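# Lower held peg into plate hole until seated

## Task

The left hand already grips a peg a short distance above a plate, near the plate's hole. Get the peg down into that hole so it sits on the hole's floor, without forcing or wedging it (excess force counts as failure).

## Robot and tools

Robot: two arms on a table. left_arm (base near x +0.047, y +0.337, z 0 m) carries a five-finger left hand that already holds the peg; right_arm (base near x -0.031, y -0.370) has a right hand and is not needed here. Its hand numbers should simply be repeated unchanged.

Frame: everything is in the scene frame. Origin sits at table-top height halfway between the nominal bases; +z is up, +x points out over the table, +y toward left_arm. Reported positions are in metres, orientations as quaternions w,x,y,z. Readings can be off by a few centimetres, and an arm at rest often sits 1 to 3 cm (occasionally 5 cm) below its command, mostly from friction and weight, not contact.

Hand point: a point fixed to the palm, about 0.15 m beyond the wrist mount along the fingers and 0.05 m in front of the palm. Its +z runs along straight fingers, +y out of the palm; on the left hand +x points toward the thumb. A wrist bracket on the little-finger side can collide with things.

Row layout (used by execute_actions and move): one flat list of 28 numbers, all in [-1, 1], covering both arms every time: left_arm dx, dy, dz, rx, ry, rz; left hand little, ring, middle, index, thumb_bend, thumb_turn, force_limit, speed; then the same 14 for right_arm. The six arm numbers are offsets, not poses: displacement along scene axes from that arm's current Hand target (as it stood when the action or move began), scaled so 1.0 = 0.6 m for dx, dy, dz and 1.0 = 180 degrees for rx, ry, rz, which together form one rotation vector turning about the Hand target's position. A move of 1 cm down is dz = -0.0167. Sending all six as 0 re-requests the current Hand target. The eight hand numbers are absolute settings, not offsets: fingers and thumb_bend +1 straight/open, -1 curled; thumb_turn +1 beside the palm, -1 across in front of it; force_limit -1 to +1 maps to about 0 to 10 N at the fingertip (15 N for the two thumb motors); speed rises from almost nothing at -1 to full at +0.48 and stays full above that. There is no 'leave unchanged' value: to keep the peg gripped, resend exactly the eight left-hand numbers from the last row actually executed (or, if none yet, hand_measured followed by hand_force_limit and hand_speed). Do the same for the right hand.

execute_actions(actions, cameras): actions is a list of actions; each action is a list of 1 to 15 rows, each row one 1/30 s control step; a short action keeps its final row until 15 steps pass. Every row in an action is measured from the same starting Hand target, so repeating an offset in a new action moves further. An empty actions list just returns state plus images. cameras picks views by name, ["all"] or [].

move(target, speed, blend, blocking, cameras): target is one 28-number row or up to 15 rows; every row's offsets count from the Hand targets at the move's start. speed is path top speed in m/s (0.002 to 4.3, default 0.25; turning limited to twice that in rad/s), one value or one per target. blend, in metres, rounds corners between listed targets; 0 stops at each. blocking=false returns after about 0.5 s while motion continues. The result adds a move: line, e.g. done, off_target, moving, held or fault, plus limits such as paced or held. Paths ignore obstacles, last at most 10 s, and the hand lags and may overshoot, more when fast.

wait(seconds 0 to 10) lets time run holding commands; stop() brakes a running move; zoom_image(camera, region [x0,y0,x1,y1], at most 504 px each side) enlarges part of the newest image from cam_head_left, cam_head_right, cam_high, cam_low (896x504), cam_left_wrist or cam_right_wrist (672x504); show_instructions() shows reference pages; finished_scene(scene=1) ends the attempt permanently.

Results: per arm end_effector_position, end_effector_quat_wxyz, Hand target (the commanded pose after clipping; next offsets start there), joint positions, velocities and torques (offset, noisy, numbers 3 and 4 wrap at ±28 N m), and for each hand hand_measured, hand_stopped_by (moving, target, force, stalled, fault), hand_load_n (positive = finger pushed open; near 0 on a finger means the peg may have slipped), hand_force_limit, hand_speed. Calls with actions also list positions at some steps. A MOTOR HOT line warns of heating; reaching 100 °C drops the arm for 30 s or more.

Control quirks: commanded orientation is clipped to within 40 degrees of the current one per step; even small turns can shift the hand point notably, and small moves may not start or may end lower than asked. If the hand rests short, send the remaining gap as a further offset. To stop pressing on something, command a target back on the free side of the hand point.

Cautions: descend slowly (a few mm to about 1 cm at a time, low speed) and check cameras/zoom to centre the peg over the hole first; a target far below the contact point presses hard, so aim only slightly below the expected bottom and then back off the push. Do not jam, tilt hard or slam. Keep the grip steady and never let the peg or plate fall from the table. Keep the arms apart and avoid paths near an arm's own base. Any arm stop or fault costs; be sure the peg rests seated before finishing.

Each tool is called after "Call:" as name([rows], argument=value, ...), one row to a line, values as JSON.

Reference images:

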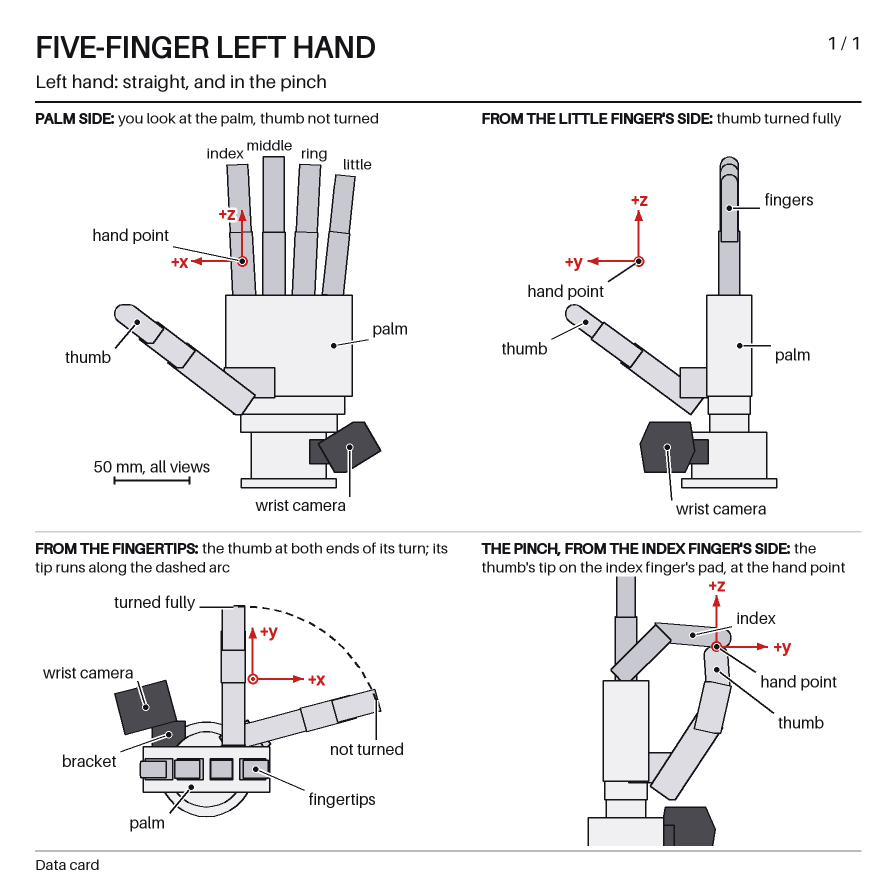

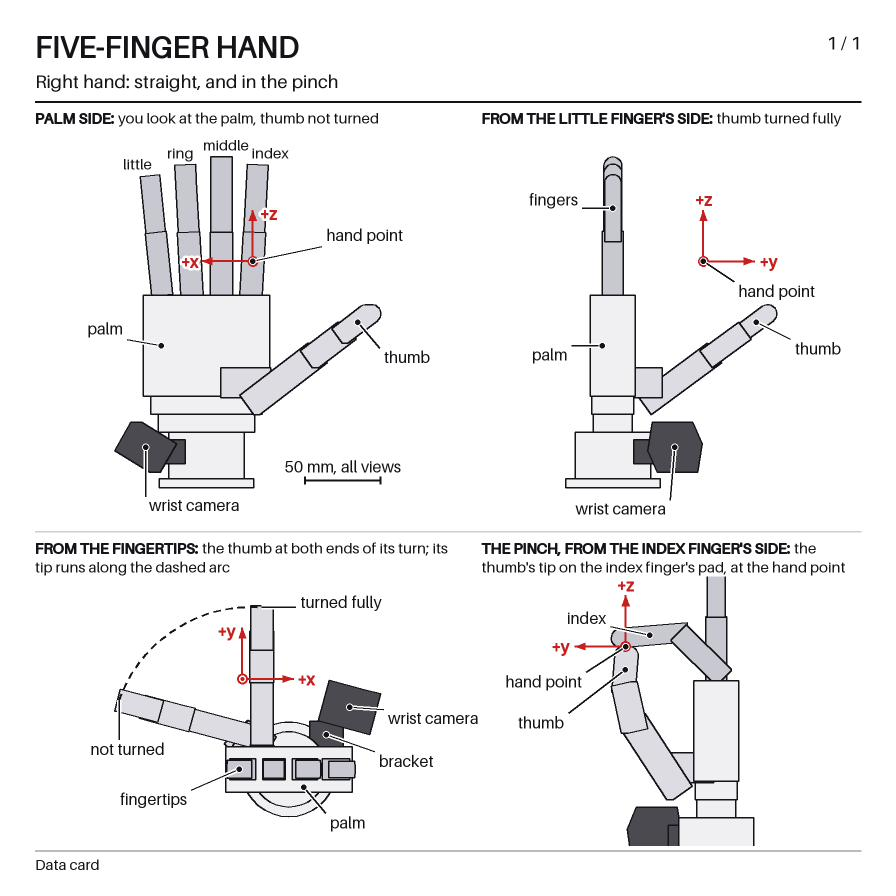

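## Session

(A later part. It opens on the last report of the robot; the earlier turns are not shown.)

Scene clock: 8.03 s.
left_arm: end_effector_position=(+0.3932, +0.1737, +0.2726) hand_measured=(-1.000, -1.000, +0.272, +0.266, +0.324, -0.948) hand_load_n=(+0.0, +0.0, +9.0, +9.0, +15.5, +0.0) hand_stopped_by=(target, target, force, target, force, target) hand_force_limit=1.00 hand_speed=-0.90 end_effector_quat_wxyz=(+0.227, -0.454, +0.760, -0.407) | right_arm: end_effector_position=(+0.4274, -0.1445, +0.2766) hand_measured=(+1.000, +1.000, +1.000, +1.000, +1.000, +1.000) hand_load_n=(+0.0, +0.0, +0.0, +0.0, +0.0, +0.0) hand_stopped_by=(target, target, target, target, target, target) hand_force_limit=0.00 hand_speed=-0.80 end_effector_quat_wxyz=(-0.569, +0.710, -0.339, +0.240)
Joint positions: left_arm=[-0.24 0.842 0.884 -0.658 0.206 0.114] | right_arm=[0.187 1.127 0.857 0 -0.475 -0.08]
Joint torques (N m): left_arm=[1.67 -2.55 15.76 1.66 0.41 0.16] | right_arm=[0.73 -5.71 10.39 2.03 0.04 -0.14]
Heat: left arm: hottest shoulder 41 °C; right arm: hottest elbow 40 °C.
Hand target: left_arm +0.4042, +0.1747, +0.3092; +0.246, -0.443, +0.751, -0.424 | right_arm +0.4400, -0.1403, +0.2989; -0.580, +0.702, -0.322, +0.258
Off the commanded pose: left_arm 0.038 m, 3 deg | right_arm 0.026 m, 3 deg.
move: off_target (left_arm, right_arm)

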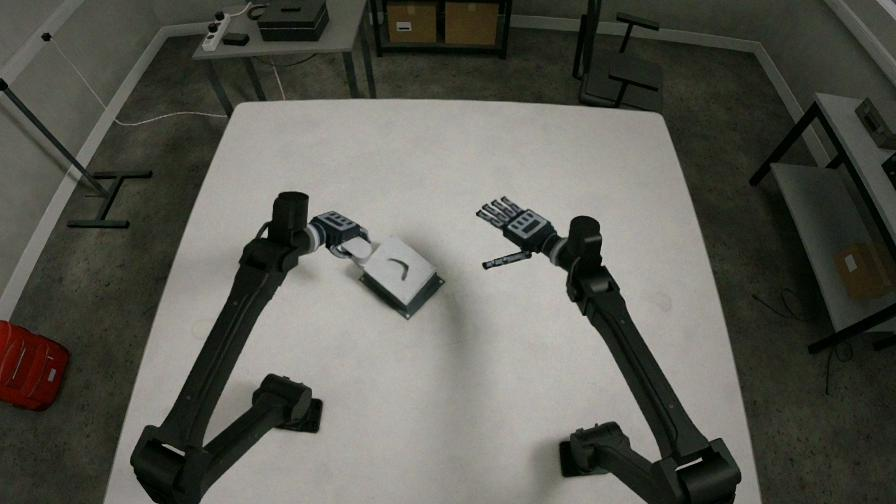

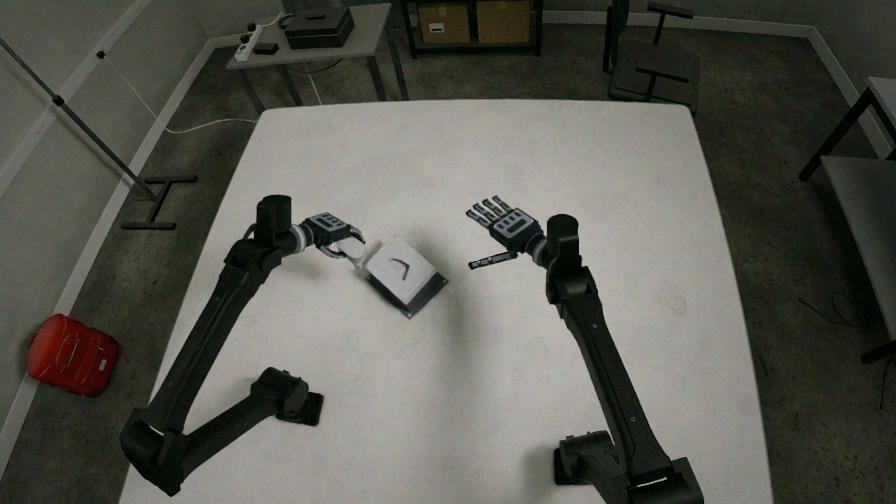

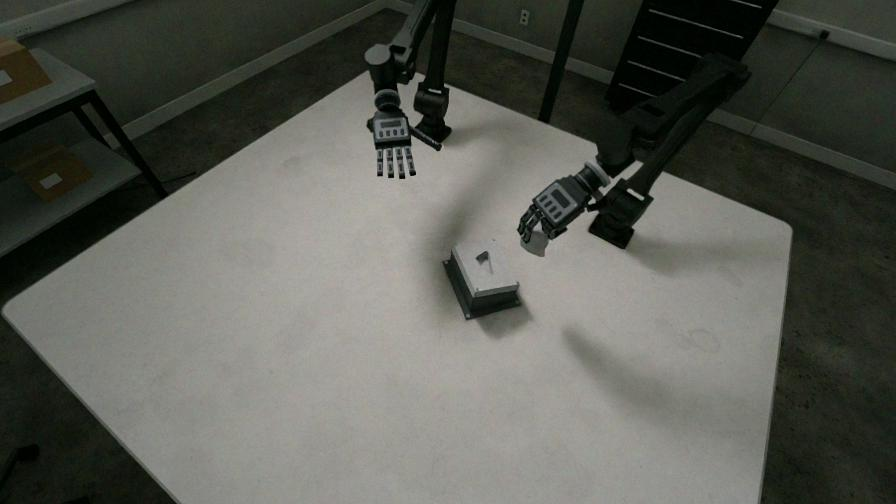

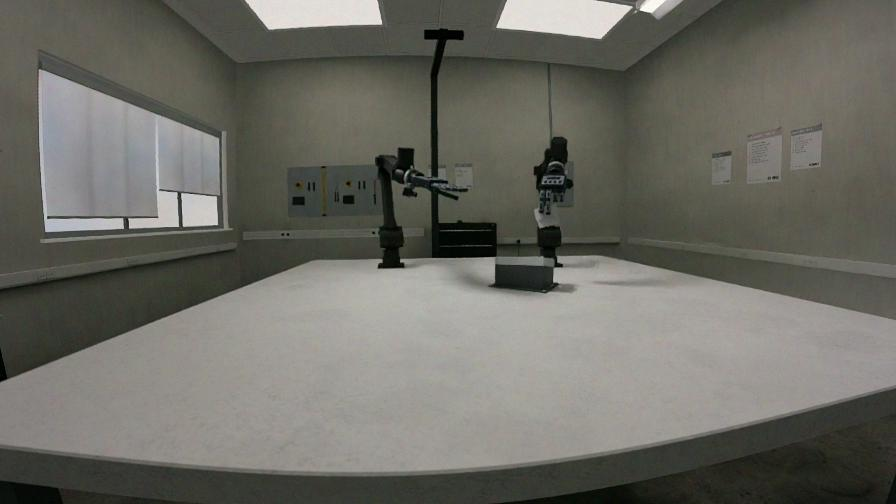

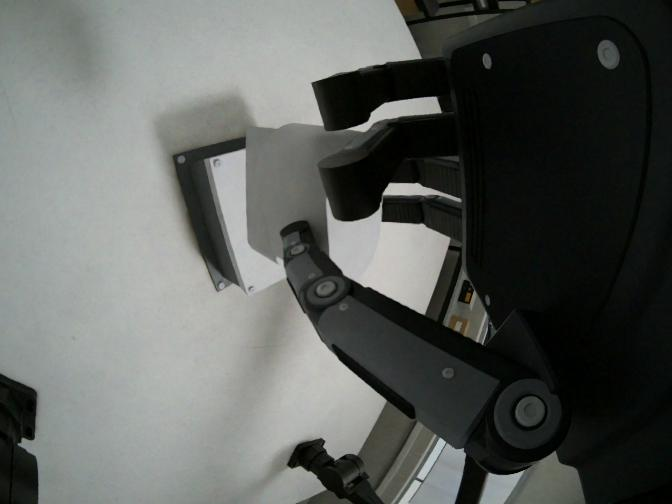

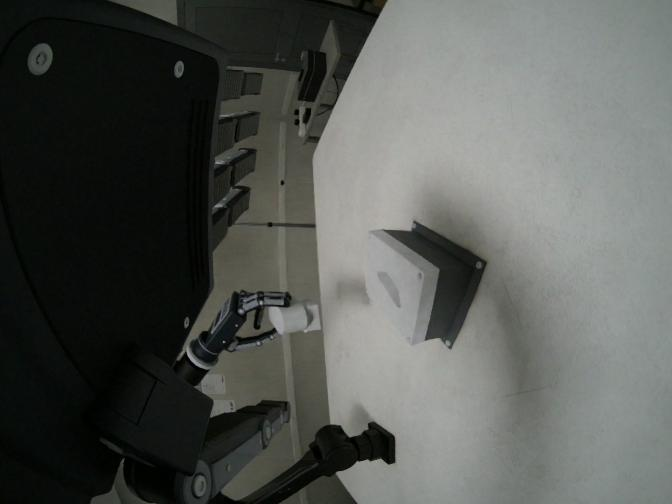

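Call:
move(target=[0.06,-0.13,-0.078,-0.078,0,0,-1.0,-1.0,0.272,0.264,0.324,-0.948,1.0,-0.9, 0.0,0.08,-0.05,0,0,0.04,1,1,1,1,1,1,0,-0.8], speed=0.15, cameras=["all"])

Call:
zoom_image(camera="cam_right_wrist", region=[280, 220, 520, 400])

Call:
zoom_image(camera="cam_left_wrist", region=[110, 80, 380, 330])

Call:
zoom_image(camera="cam_head_left", region=[350, 210, 450, 310])

Call:
zoom_image(camera="cam_head_right", region=[350, 210, 450, 310])

Call:
zoom_image(camera="cam_high", region=[440, 190, 550, 330])

Call:
zoom_image(camera="cam_low", region=[480, 190, 580, 300])

Scene clock: 14.13 s.
left_arm: end_effector_position=(+0.4383, +0.1033, +0.2571) hand_measured=(-1.000, -1.000, +0.272, +0.266, +0.324, -0.948) hand_load_n=(+0.0, +0.0, +8.5, +8.5, +15.5, +0.0) hand_stopped_by=(target, target, force, target, force, target) hand_force_limit=1.00 hand_speed=-0.90 end_effector_quat_wxyz=(+0.190, -0.473, +0.701, -0.499) | right_arm: end_effector_position=(+0.4271, -0.0998, +0.2469) hand_measured=(+1.000, +1.000, +1.000, +1.000, +1.000, +1.000) hand_load_n=(+0.0, +0.0, +0.0, +0.0, +0.0, -0.5) hand_stopped_by=(target, target, target, target, target, target) hand_force_limit=0.00 hand_speed=-0.80 end_effector_quat_wxyz=(-0.581, +0.728, -0.301, +0.202)
Joint positions: left_arm=[-0.325 0.981 0.816 -0.293 0.232 -0.117] | right_arm=[0.26 1.229 0.857 0.09 -0.517 -0.085]
Joint torques (N m): left_arm=[-0.15 -4.25 9.36 4.08 0.15 -0.1] | right_arm=[0.91 -6.89 10.15 2.26 -0.29 -0.22]
Heat: left arm: hottest shoulder 41 °C; right arm: hottest elbow 42 °C.
Hand target: left_arm +0.4402, +0.0966, +0.2626; +0.190, -0.469, +0.693, -0.513 | right_arm +0.4400, -0.0923, +0.2690; -0.595, +0.721, -0.277, +0.221
Off the commanded pose: left_arm 0.009 m, 2 deg | right_arm 0.027 m, 4 deg.
move: off_target (right_arm)

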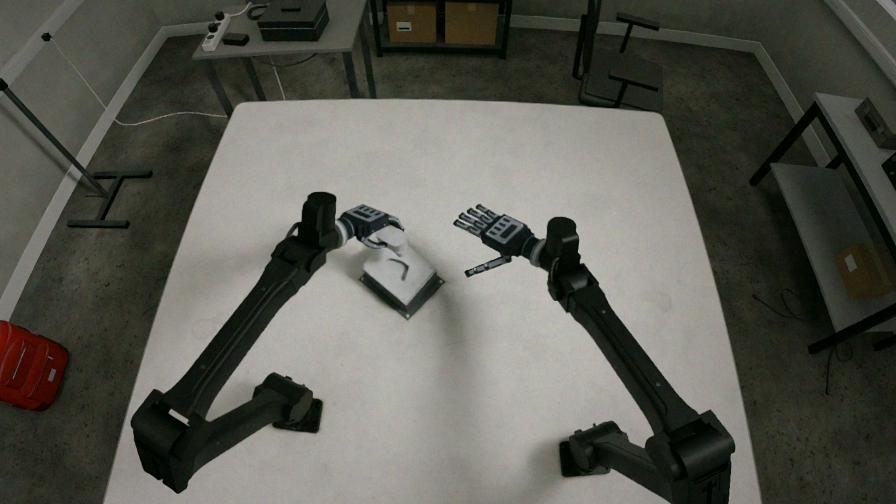

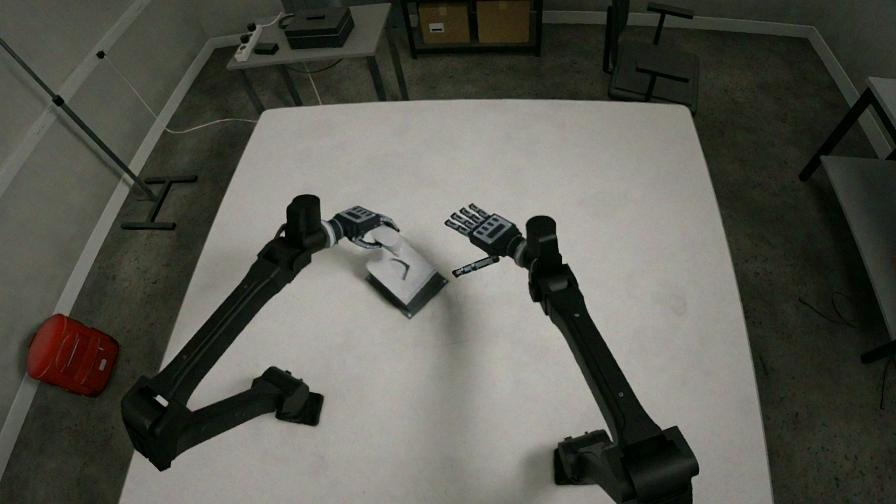

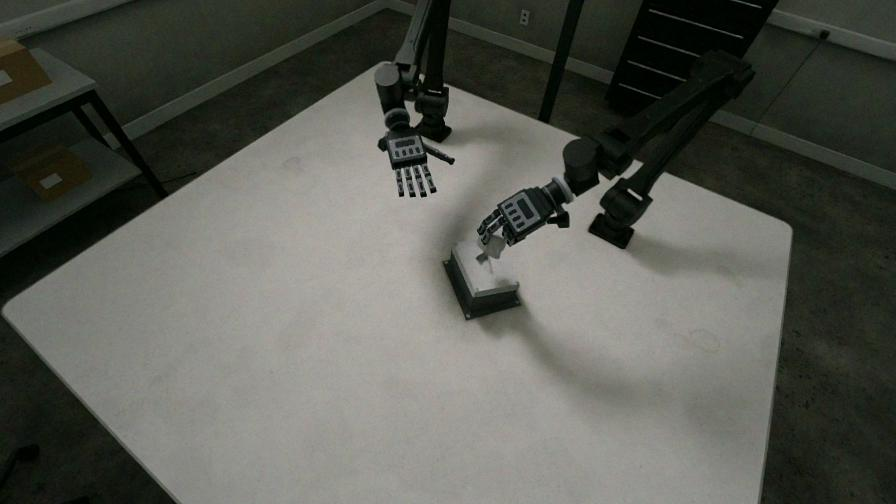

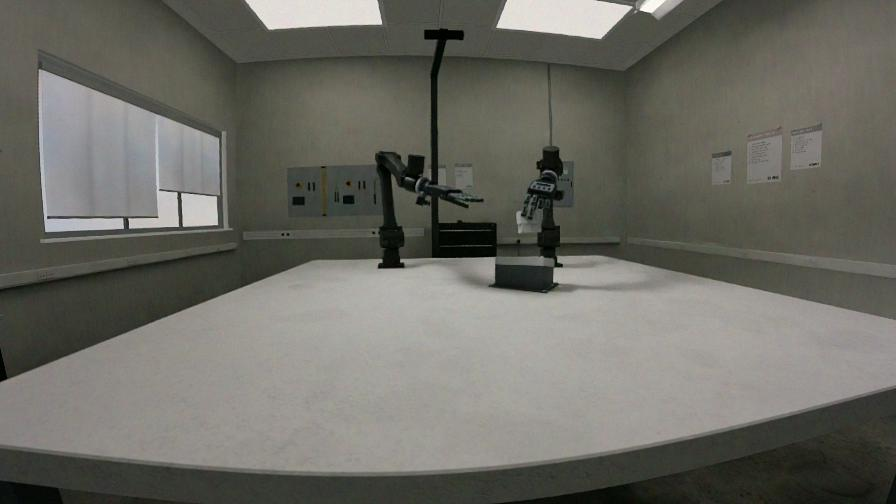

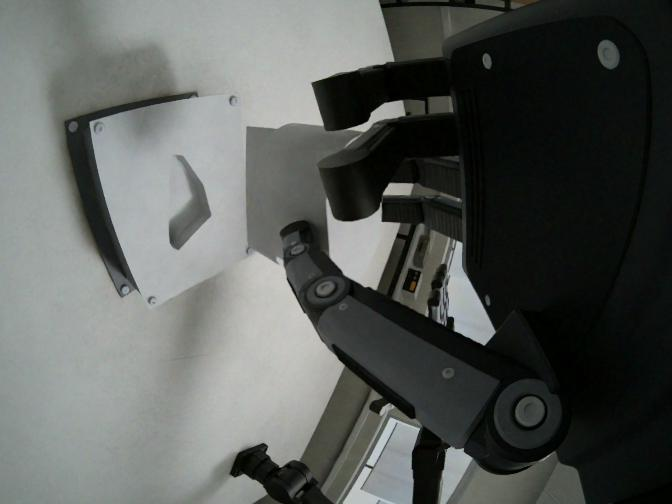

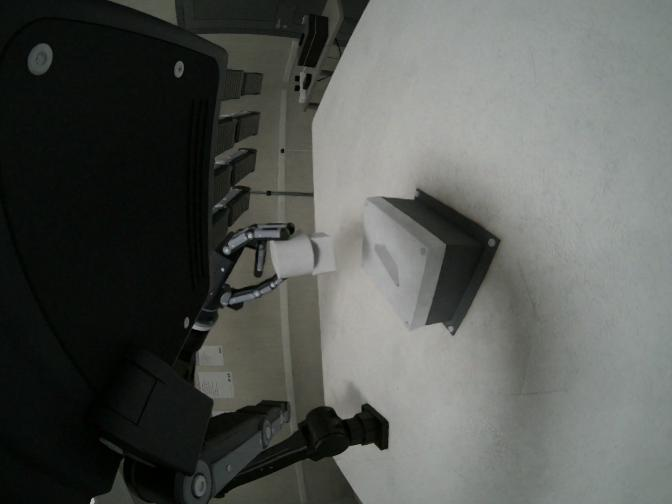

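Scaled by 2.100 from the camera's 672x504 image, which has a finer 960x720 frame.

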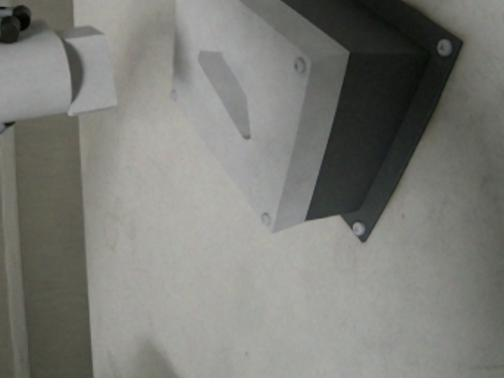

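Scaled by 1.867 from the camera's 672x504 image, which has a finer 960x720 frame.

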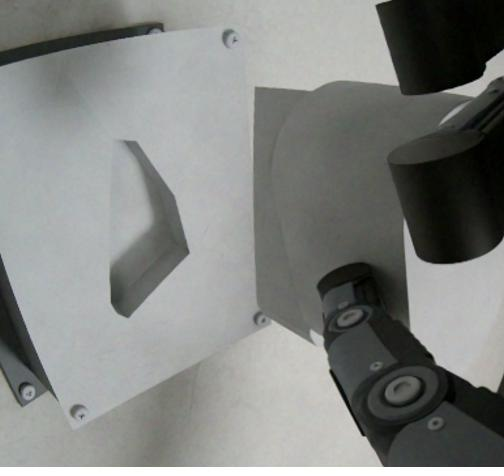

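Scaled by 5.040 from the camera's 896x504 image, which has a finer 1280x720 frame.

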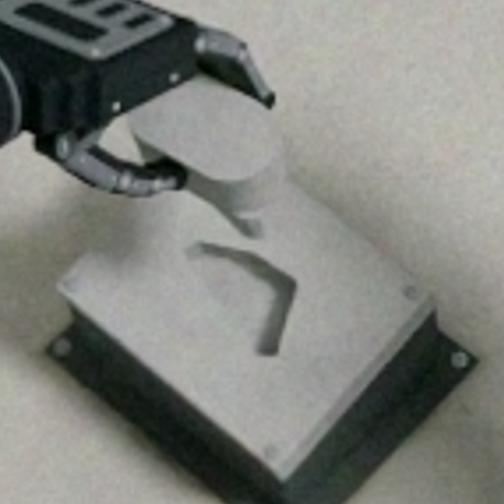

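Scaled by 5.040 from the camera's 896x504 image, which has a finer 1280x720 frame.

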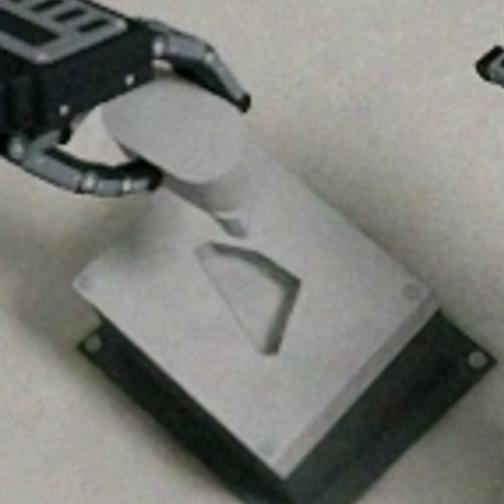

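Scaled by 3.600 from the camera's 896x504 image, which has a finer 1280x720 frame.

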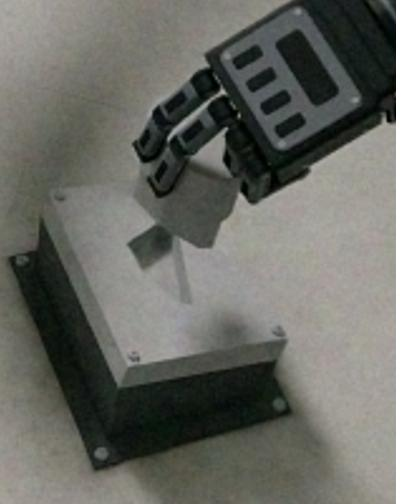

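Scaled by 4.582 from the camera's 896x504 image, which has a finer 1280x720 frame.

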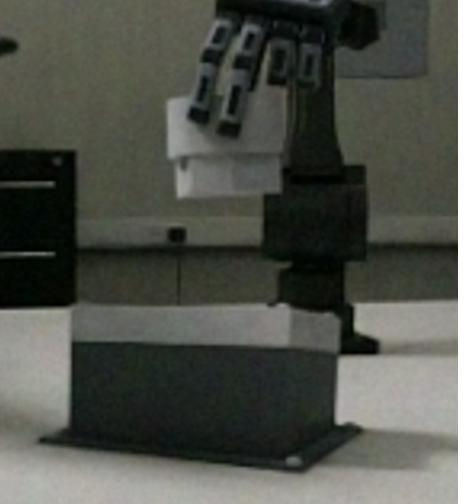

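Call:
zoom_image(camera="cam_high", region=[465, 215, 525, 275])

Call:
zoom_image(camera="cam_right_wrist", region=[200, 200, 350, 310])

Call:
zoom_image(camera="cam_low", region=[500, 190, 560, 250])

Call:
zoom_image(camera="cam_left_wrist", region=[230, 110, 350, 280])

Call:
zoom_image(camera="cam_right_wrist", region=[340, 180, 510, 350])

Scaled by 8.400 from the camera's 896x504 image, which has a finer 1280x720 frame.

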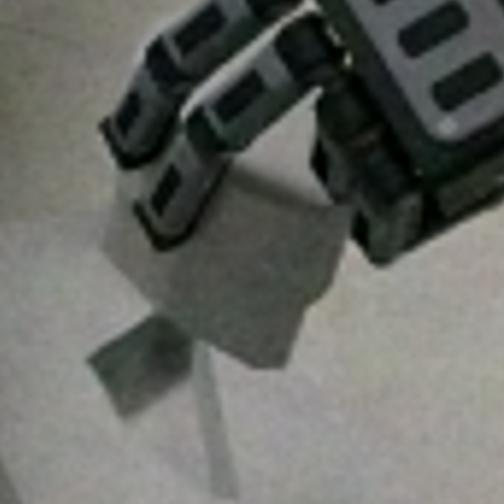

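Scaled by 3.360 from the camera's 672x504 image, which has a finer 960x720 frame.

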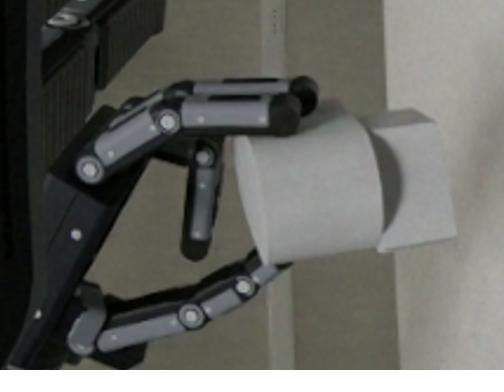

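Scaled by 8.400 from the camera's 896x504 image, which has a finer 1280x720 frame.

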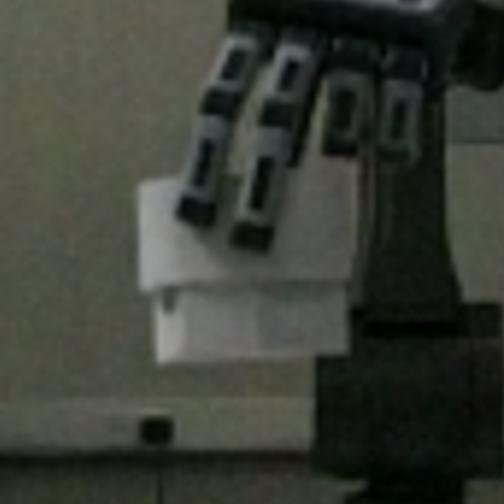

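Scaled by 2.965 from the camera's 672x504 image, which has a finer 960x720 frame.

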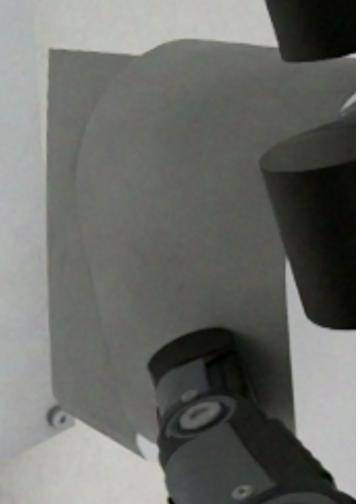

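Scaled by 2.965 from the camera's 672x504 image, which has a finer 960x720 frame.

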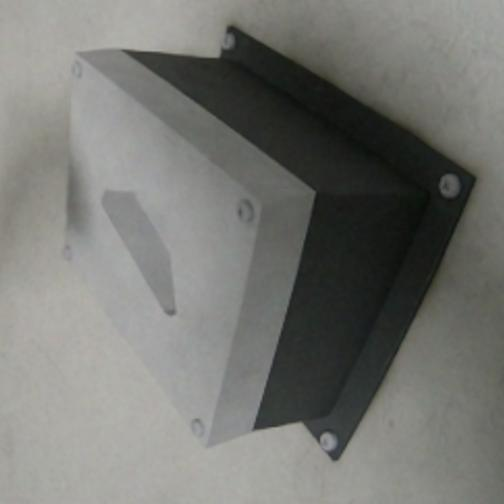

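Call:
zoom_image(camera="cam_head_left", region=[360, 225, 420, 285])

Call:
zoom_image(camera="cam_head_right", region=[365, 225, 425, 285])

Call:
zoom_image(camera="cam_head_right", region=[350, 220, 460, 330])

Call:
zoom_image(camera="cam_left_wrist", region=[50, 80, 260, 320])

Scaled by 8.400 from the camera's 896x504 image, which has a finer 1280x720 frame.

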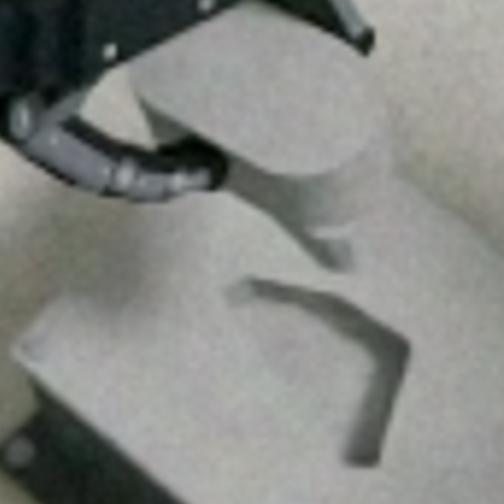

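Scaled by 8.400 from the camera's 896x504 image, which has a finer 1280x720 frame.

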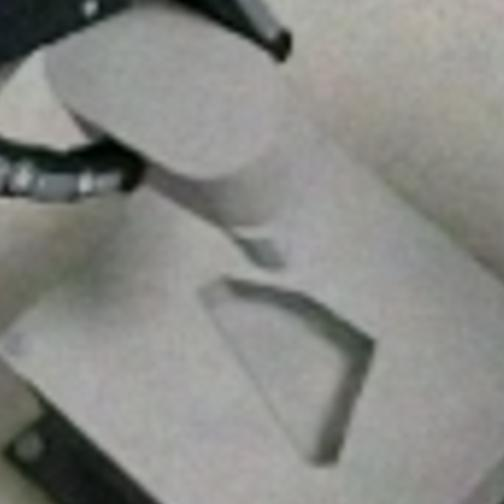

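Scaled by 4.582 from the camera's 896x504 image, which has a finer 1280x720 frame.

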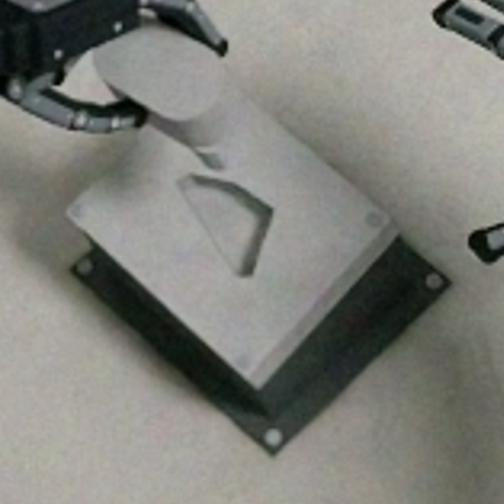

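Scaled by 2.100 from the camera's 672x504 image, which has a finer 960x720 frame.

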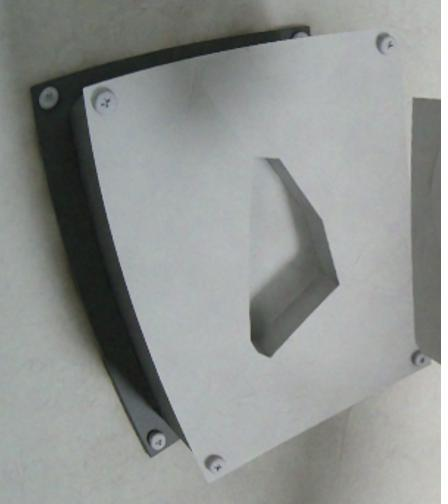

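Call:
move(target=[-0.033,-0.033,-0.042,-0.022,0.033,-0.1,-1.0,-1.0,0.272,0.264,0.324,-0.948,1.0,-0.9, 0.0,-0.04,0,0,0,0,1,1,1,1,1,1,0,-0.8], speed=0.15, cameras=["all"])

Call:
zoom_image(camera="cam_right_wrist", region=[230, 180, 430, 330])

Call:
zoom_image(camera="cam_left_wrist", region=[50, 80, 350, 320])

Call:
zoom_image(camera="cam_head_left", region=[360, 215, 430, 285])

Call:
zoom_image(camera="cam_head_right", region=[365, 215, 435, 285])

Call:
zoom_image(camera="cam_high", region=[445, 205, 525, 285])

Call:
zoom_image(camera="cam_low", region=[490, 190, 560, 260])

Scene clock: 27.23 s.
left_arm: end_effector_position=(+0.4105, +0.0760, +0.2250) hand_measured=(-1.000, -1.000, +0.272, +0.266, +0.324, -0.948) hand_load_n=(+0.0, +0.0, +8.5, +9.0, +15.0, +0.0) hand_stopped_by=(target, target, force, target, force, target) hand_force_limit=1.00 hand_speed=-0.90 end_effector_quat_wxyz=(+0.044, -0.397, +0.753, -0.523) | right_arm: end_effector_position=(+0.4305, -0.1143, +0.2482) hand_measured=(+1.000, +1.000, +1.000, +1.000, +1.000, +1.000) hand_load_n=(+0.0, +0.0, +0.0, +0.0, +0.0, -0.5) hand_stopped_by=(target, target, target, target, target, target) hand_force_limit=0.00 hand_speed=-0.80 end_effector_quat_wxyz=(-0.586, +0.728, -0.295, +0.201)
Joint positions: left_arm=[-0.273 1.101 0.816 -0.293 0.61 -0.044] | right_arm=[0.216 1.229 0.857 0.09 -0.573 -0.101]
Joint torques (N m): left_arm=[1.55 -5.13 11.21 2.81 0.79 0.13] | right_arm=[-0.21 -8.29 9.24 1.73 -0.33 -0.22]
Heat: left arm: hottest shoulder 41 °C; right arm: hottest elbow 44 °C.
Hand target: left_arm +0.4204, +0.0769, +0.2374; +0.056, -0.387, +0.749, -0.535 | right_arm +0.4400, -0.1163, +0.2690; -0.595, +0.721, -0.277, +0.221
Off the commanded pose: left_arm 0.016 m, 2 deg | right_arm 0.023 m, 3 deg.
move: off_target (left_arm, right_arm)

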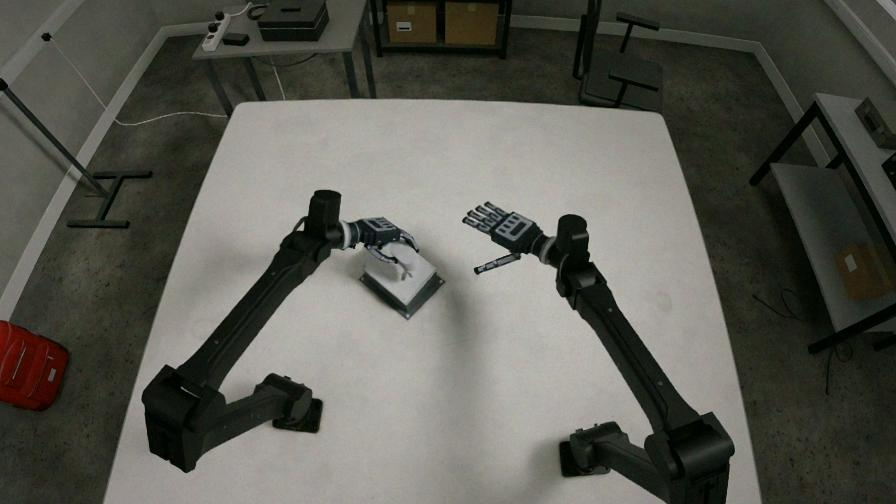

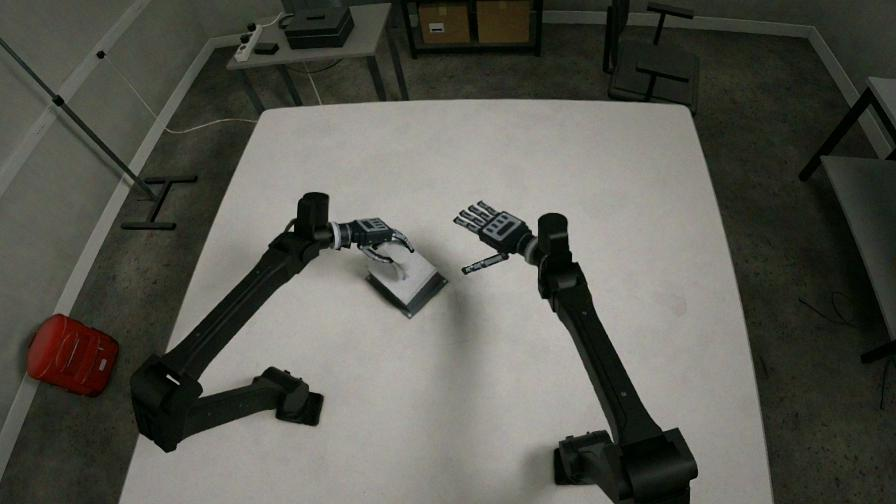

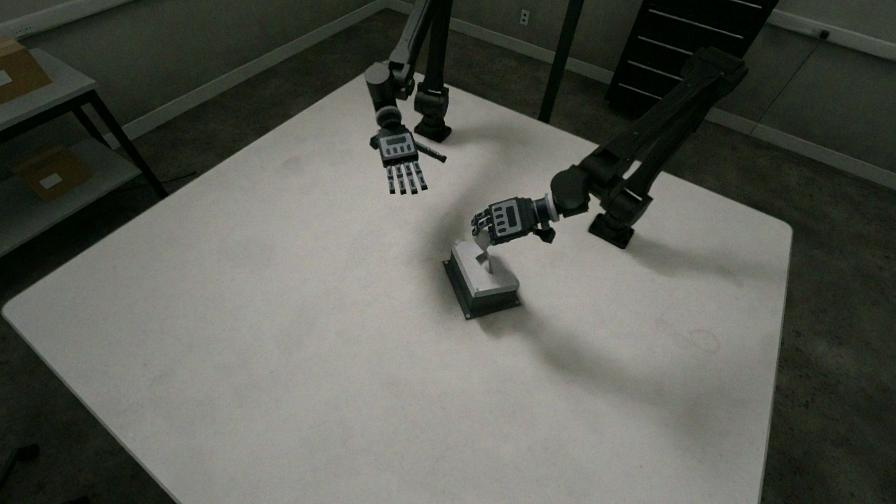

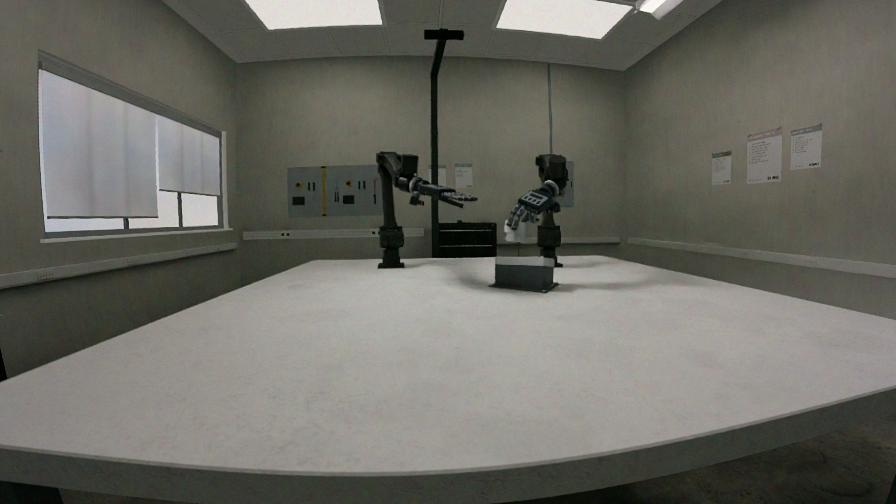

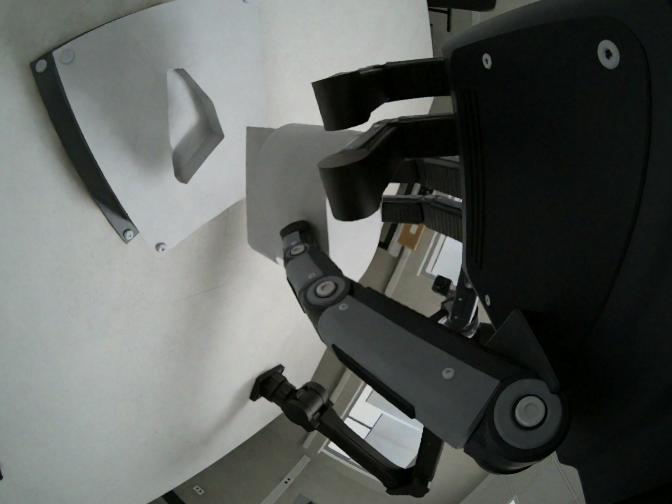

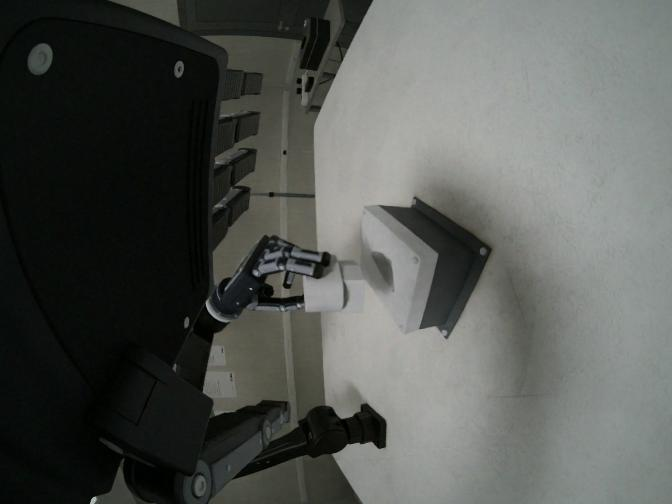

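Scaled by 2.520 from the camera's 672x504 image, which has a finer 960x720 frame.

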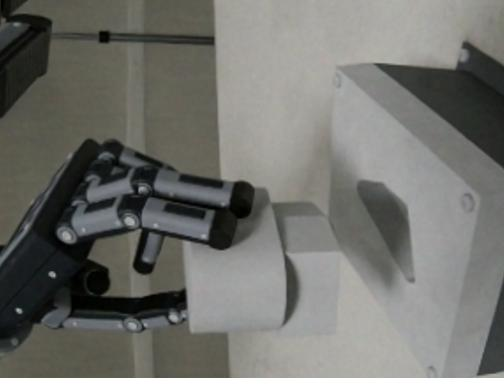

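Scaled by 1.680 from the camera's 672x504 image, which has a finer 960x720 frame.

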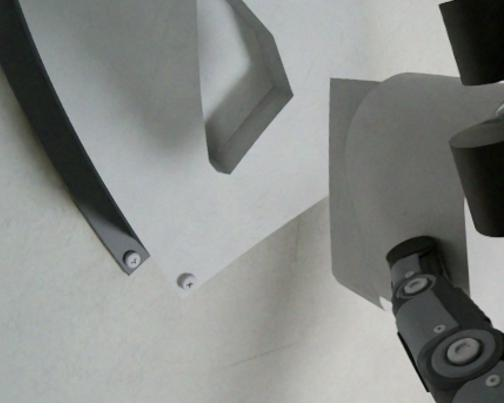

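Scaled by 7.200 from the camera's 896x504 image, which has a finer 1280x720 frame.

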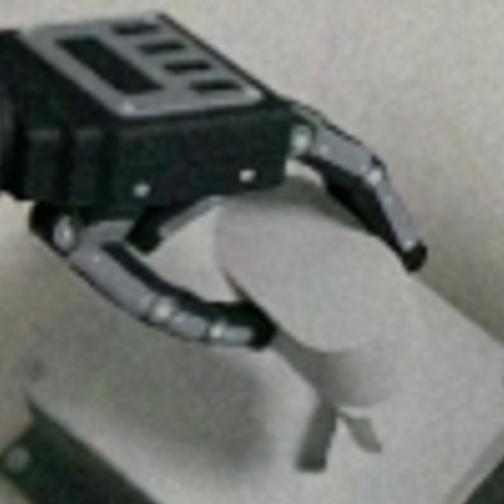

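Scaled by 7.200 from the camera's 896x504 image, which has a finer 1280x720 frame.

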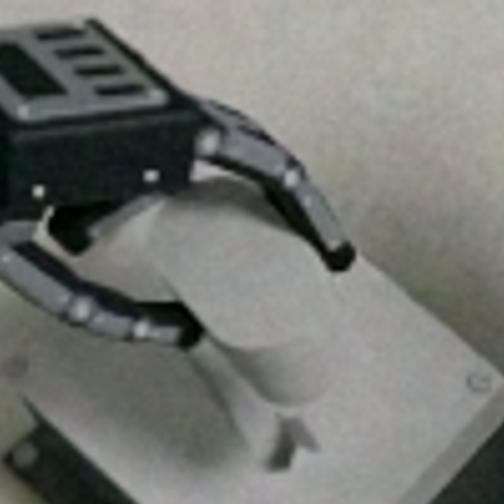

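Scaled by 6.300 from the camera's 896x504 image, which has a finer 1280x720 frame.

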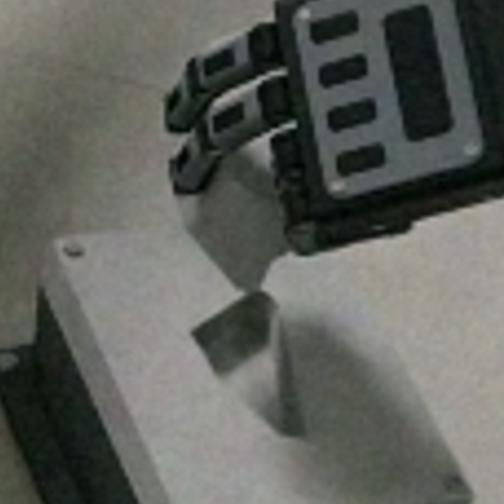

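Scaled by 7.200 from the camera's 896x504 image, which has a finer 1280x720 frame.

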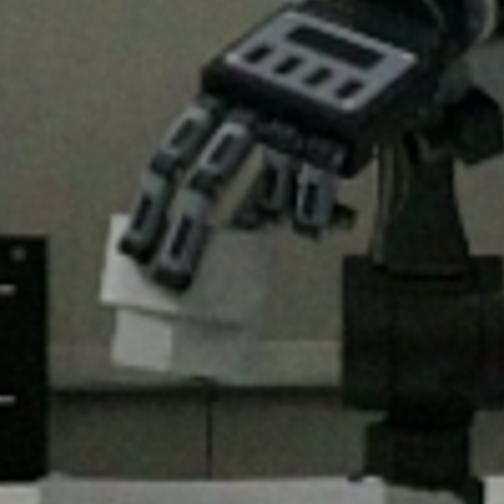

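Call:
zoom_image(camera="cam_low", region=[497, 210, 537, 250])

Call:
zoom_image(camera="cam_high", region=[465, 215, 505, 255])

Call:
zoom_image(camera="cam_right_wrist", region=[290, 240, 390, 330])

Call:
zoom_image(camera="cam_right_wrist", region=[350, 190, 500, 350])

Scaled by 12.600 from the camera's 896x504 image, which has a finer 1280x720 frame.

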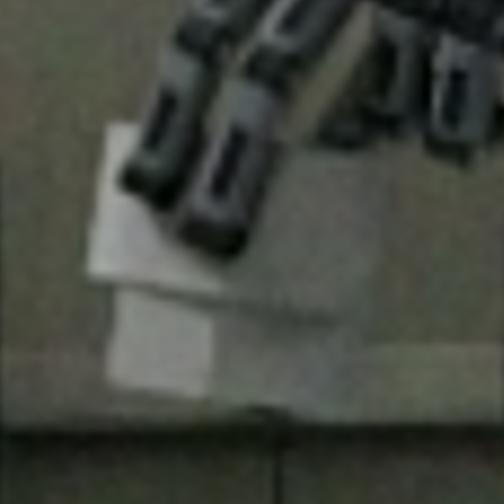

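Scaled by 12.600 from the camera's 896x504 image, which has a finer 1280x720 frame.

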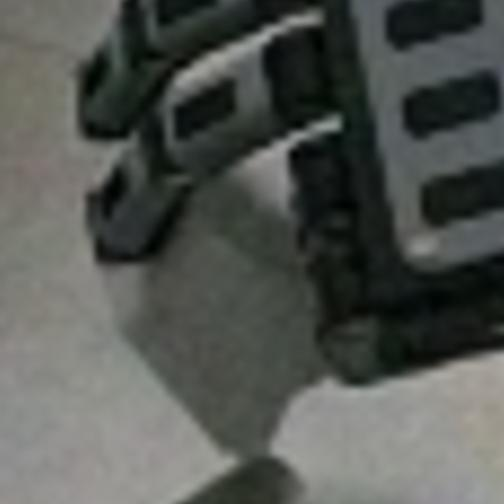

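Scaled by 5.040 from the camera's 672x504 image, which has a finer 960x720 frame.

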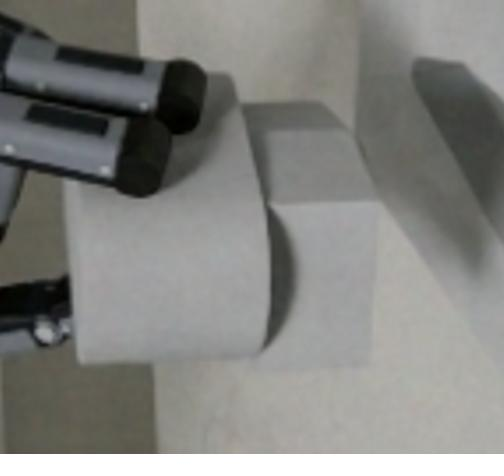

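Scaled by 3.150 from the camera's 672x504 image, which has a finer 960x720 frame.

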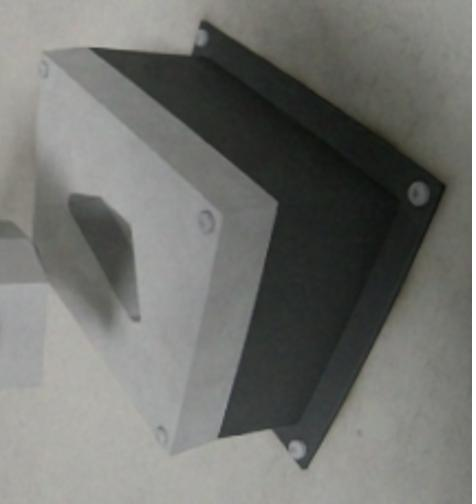

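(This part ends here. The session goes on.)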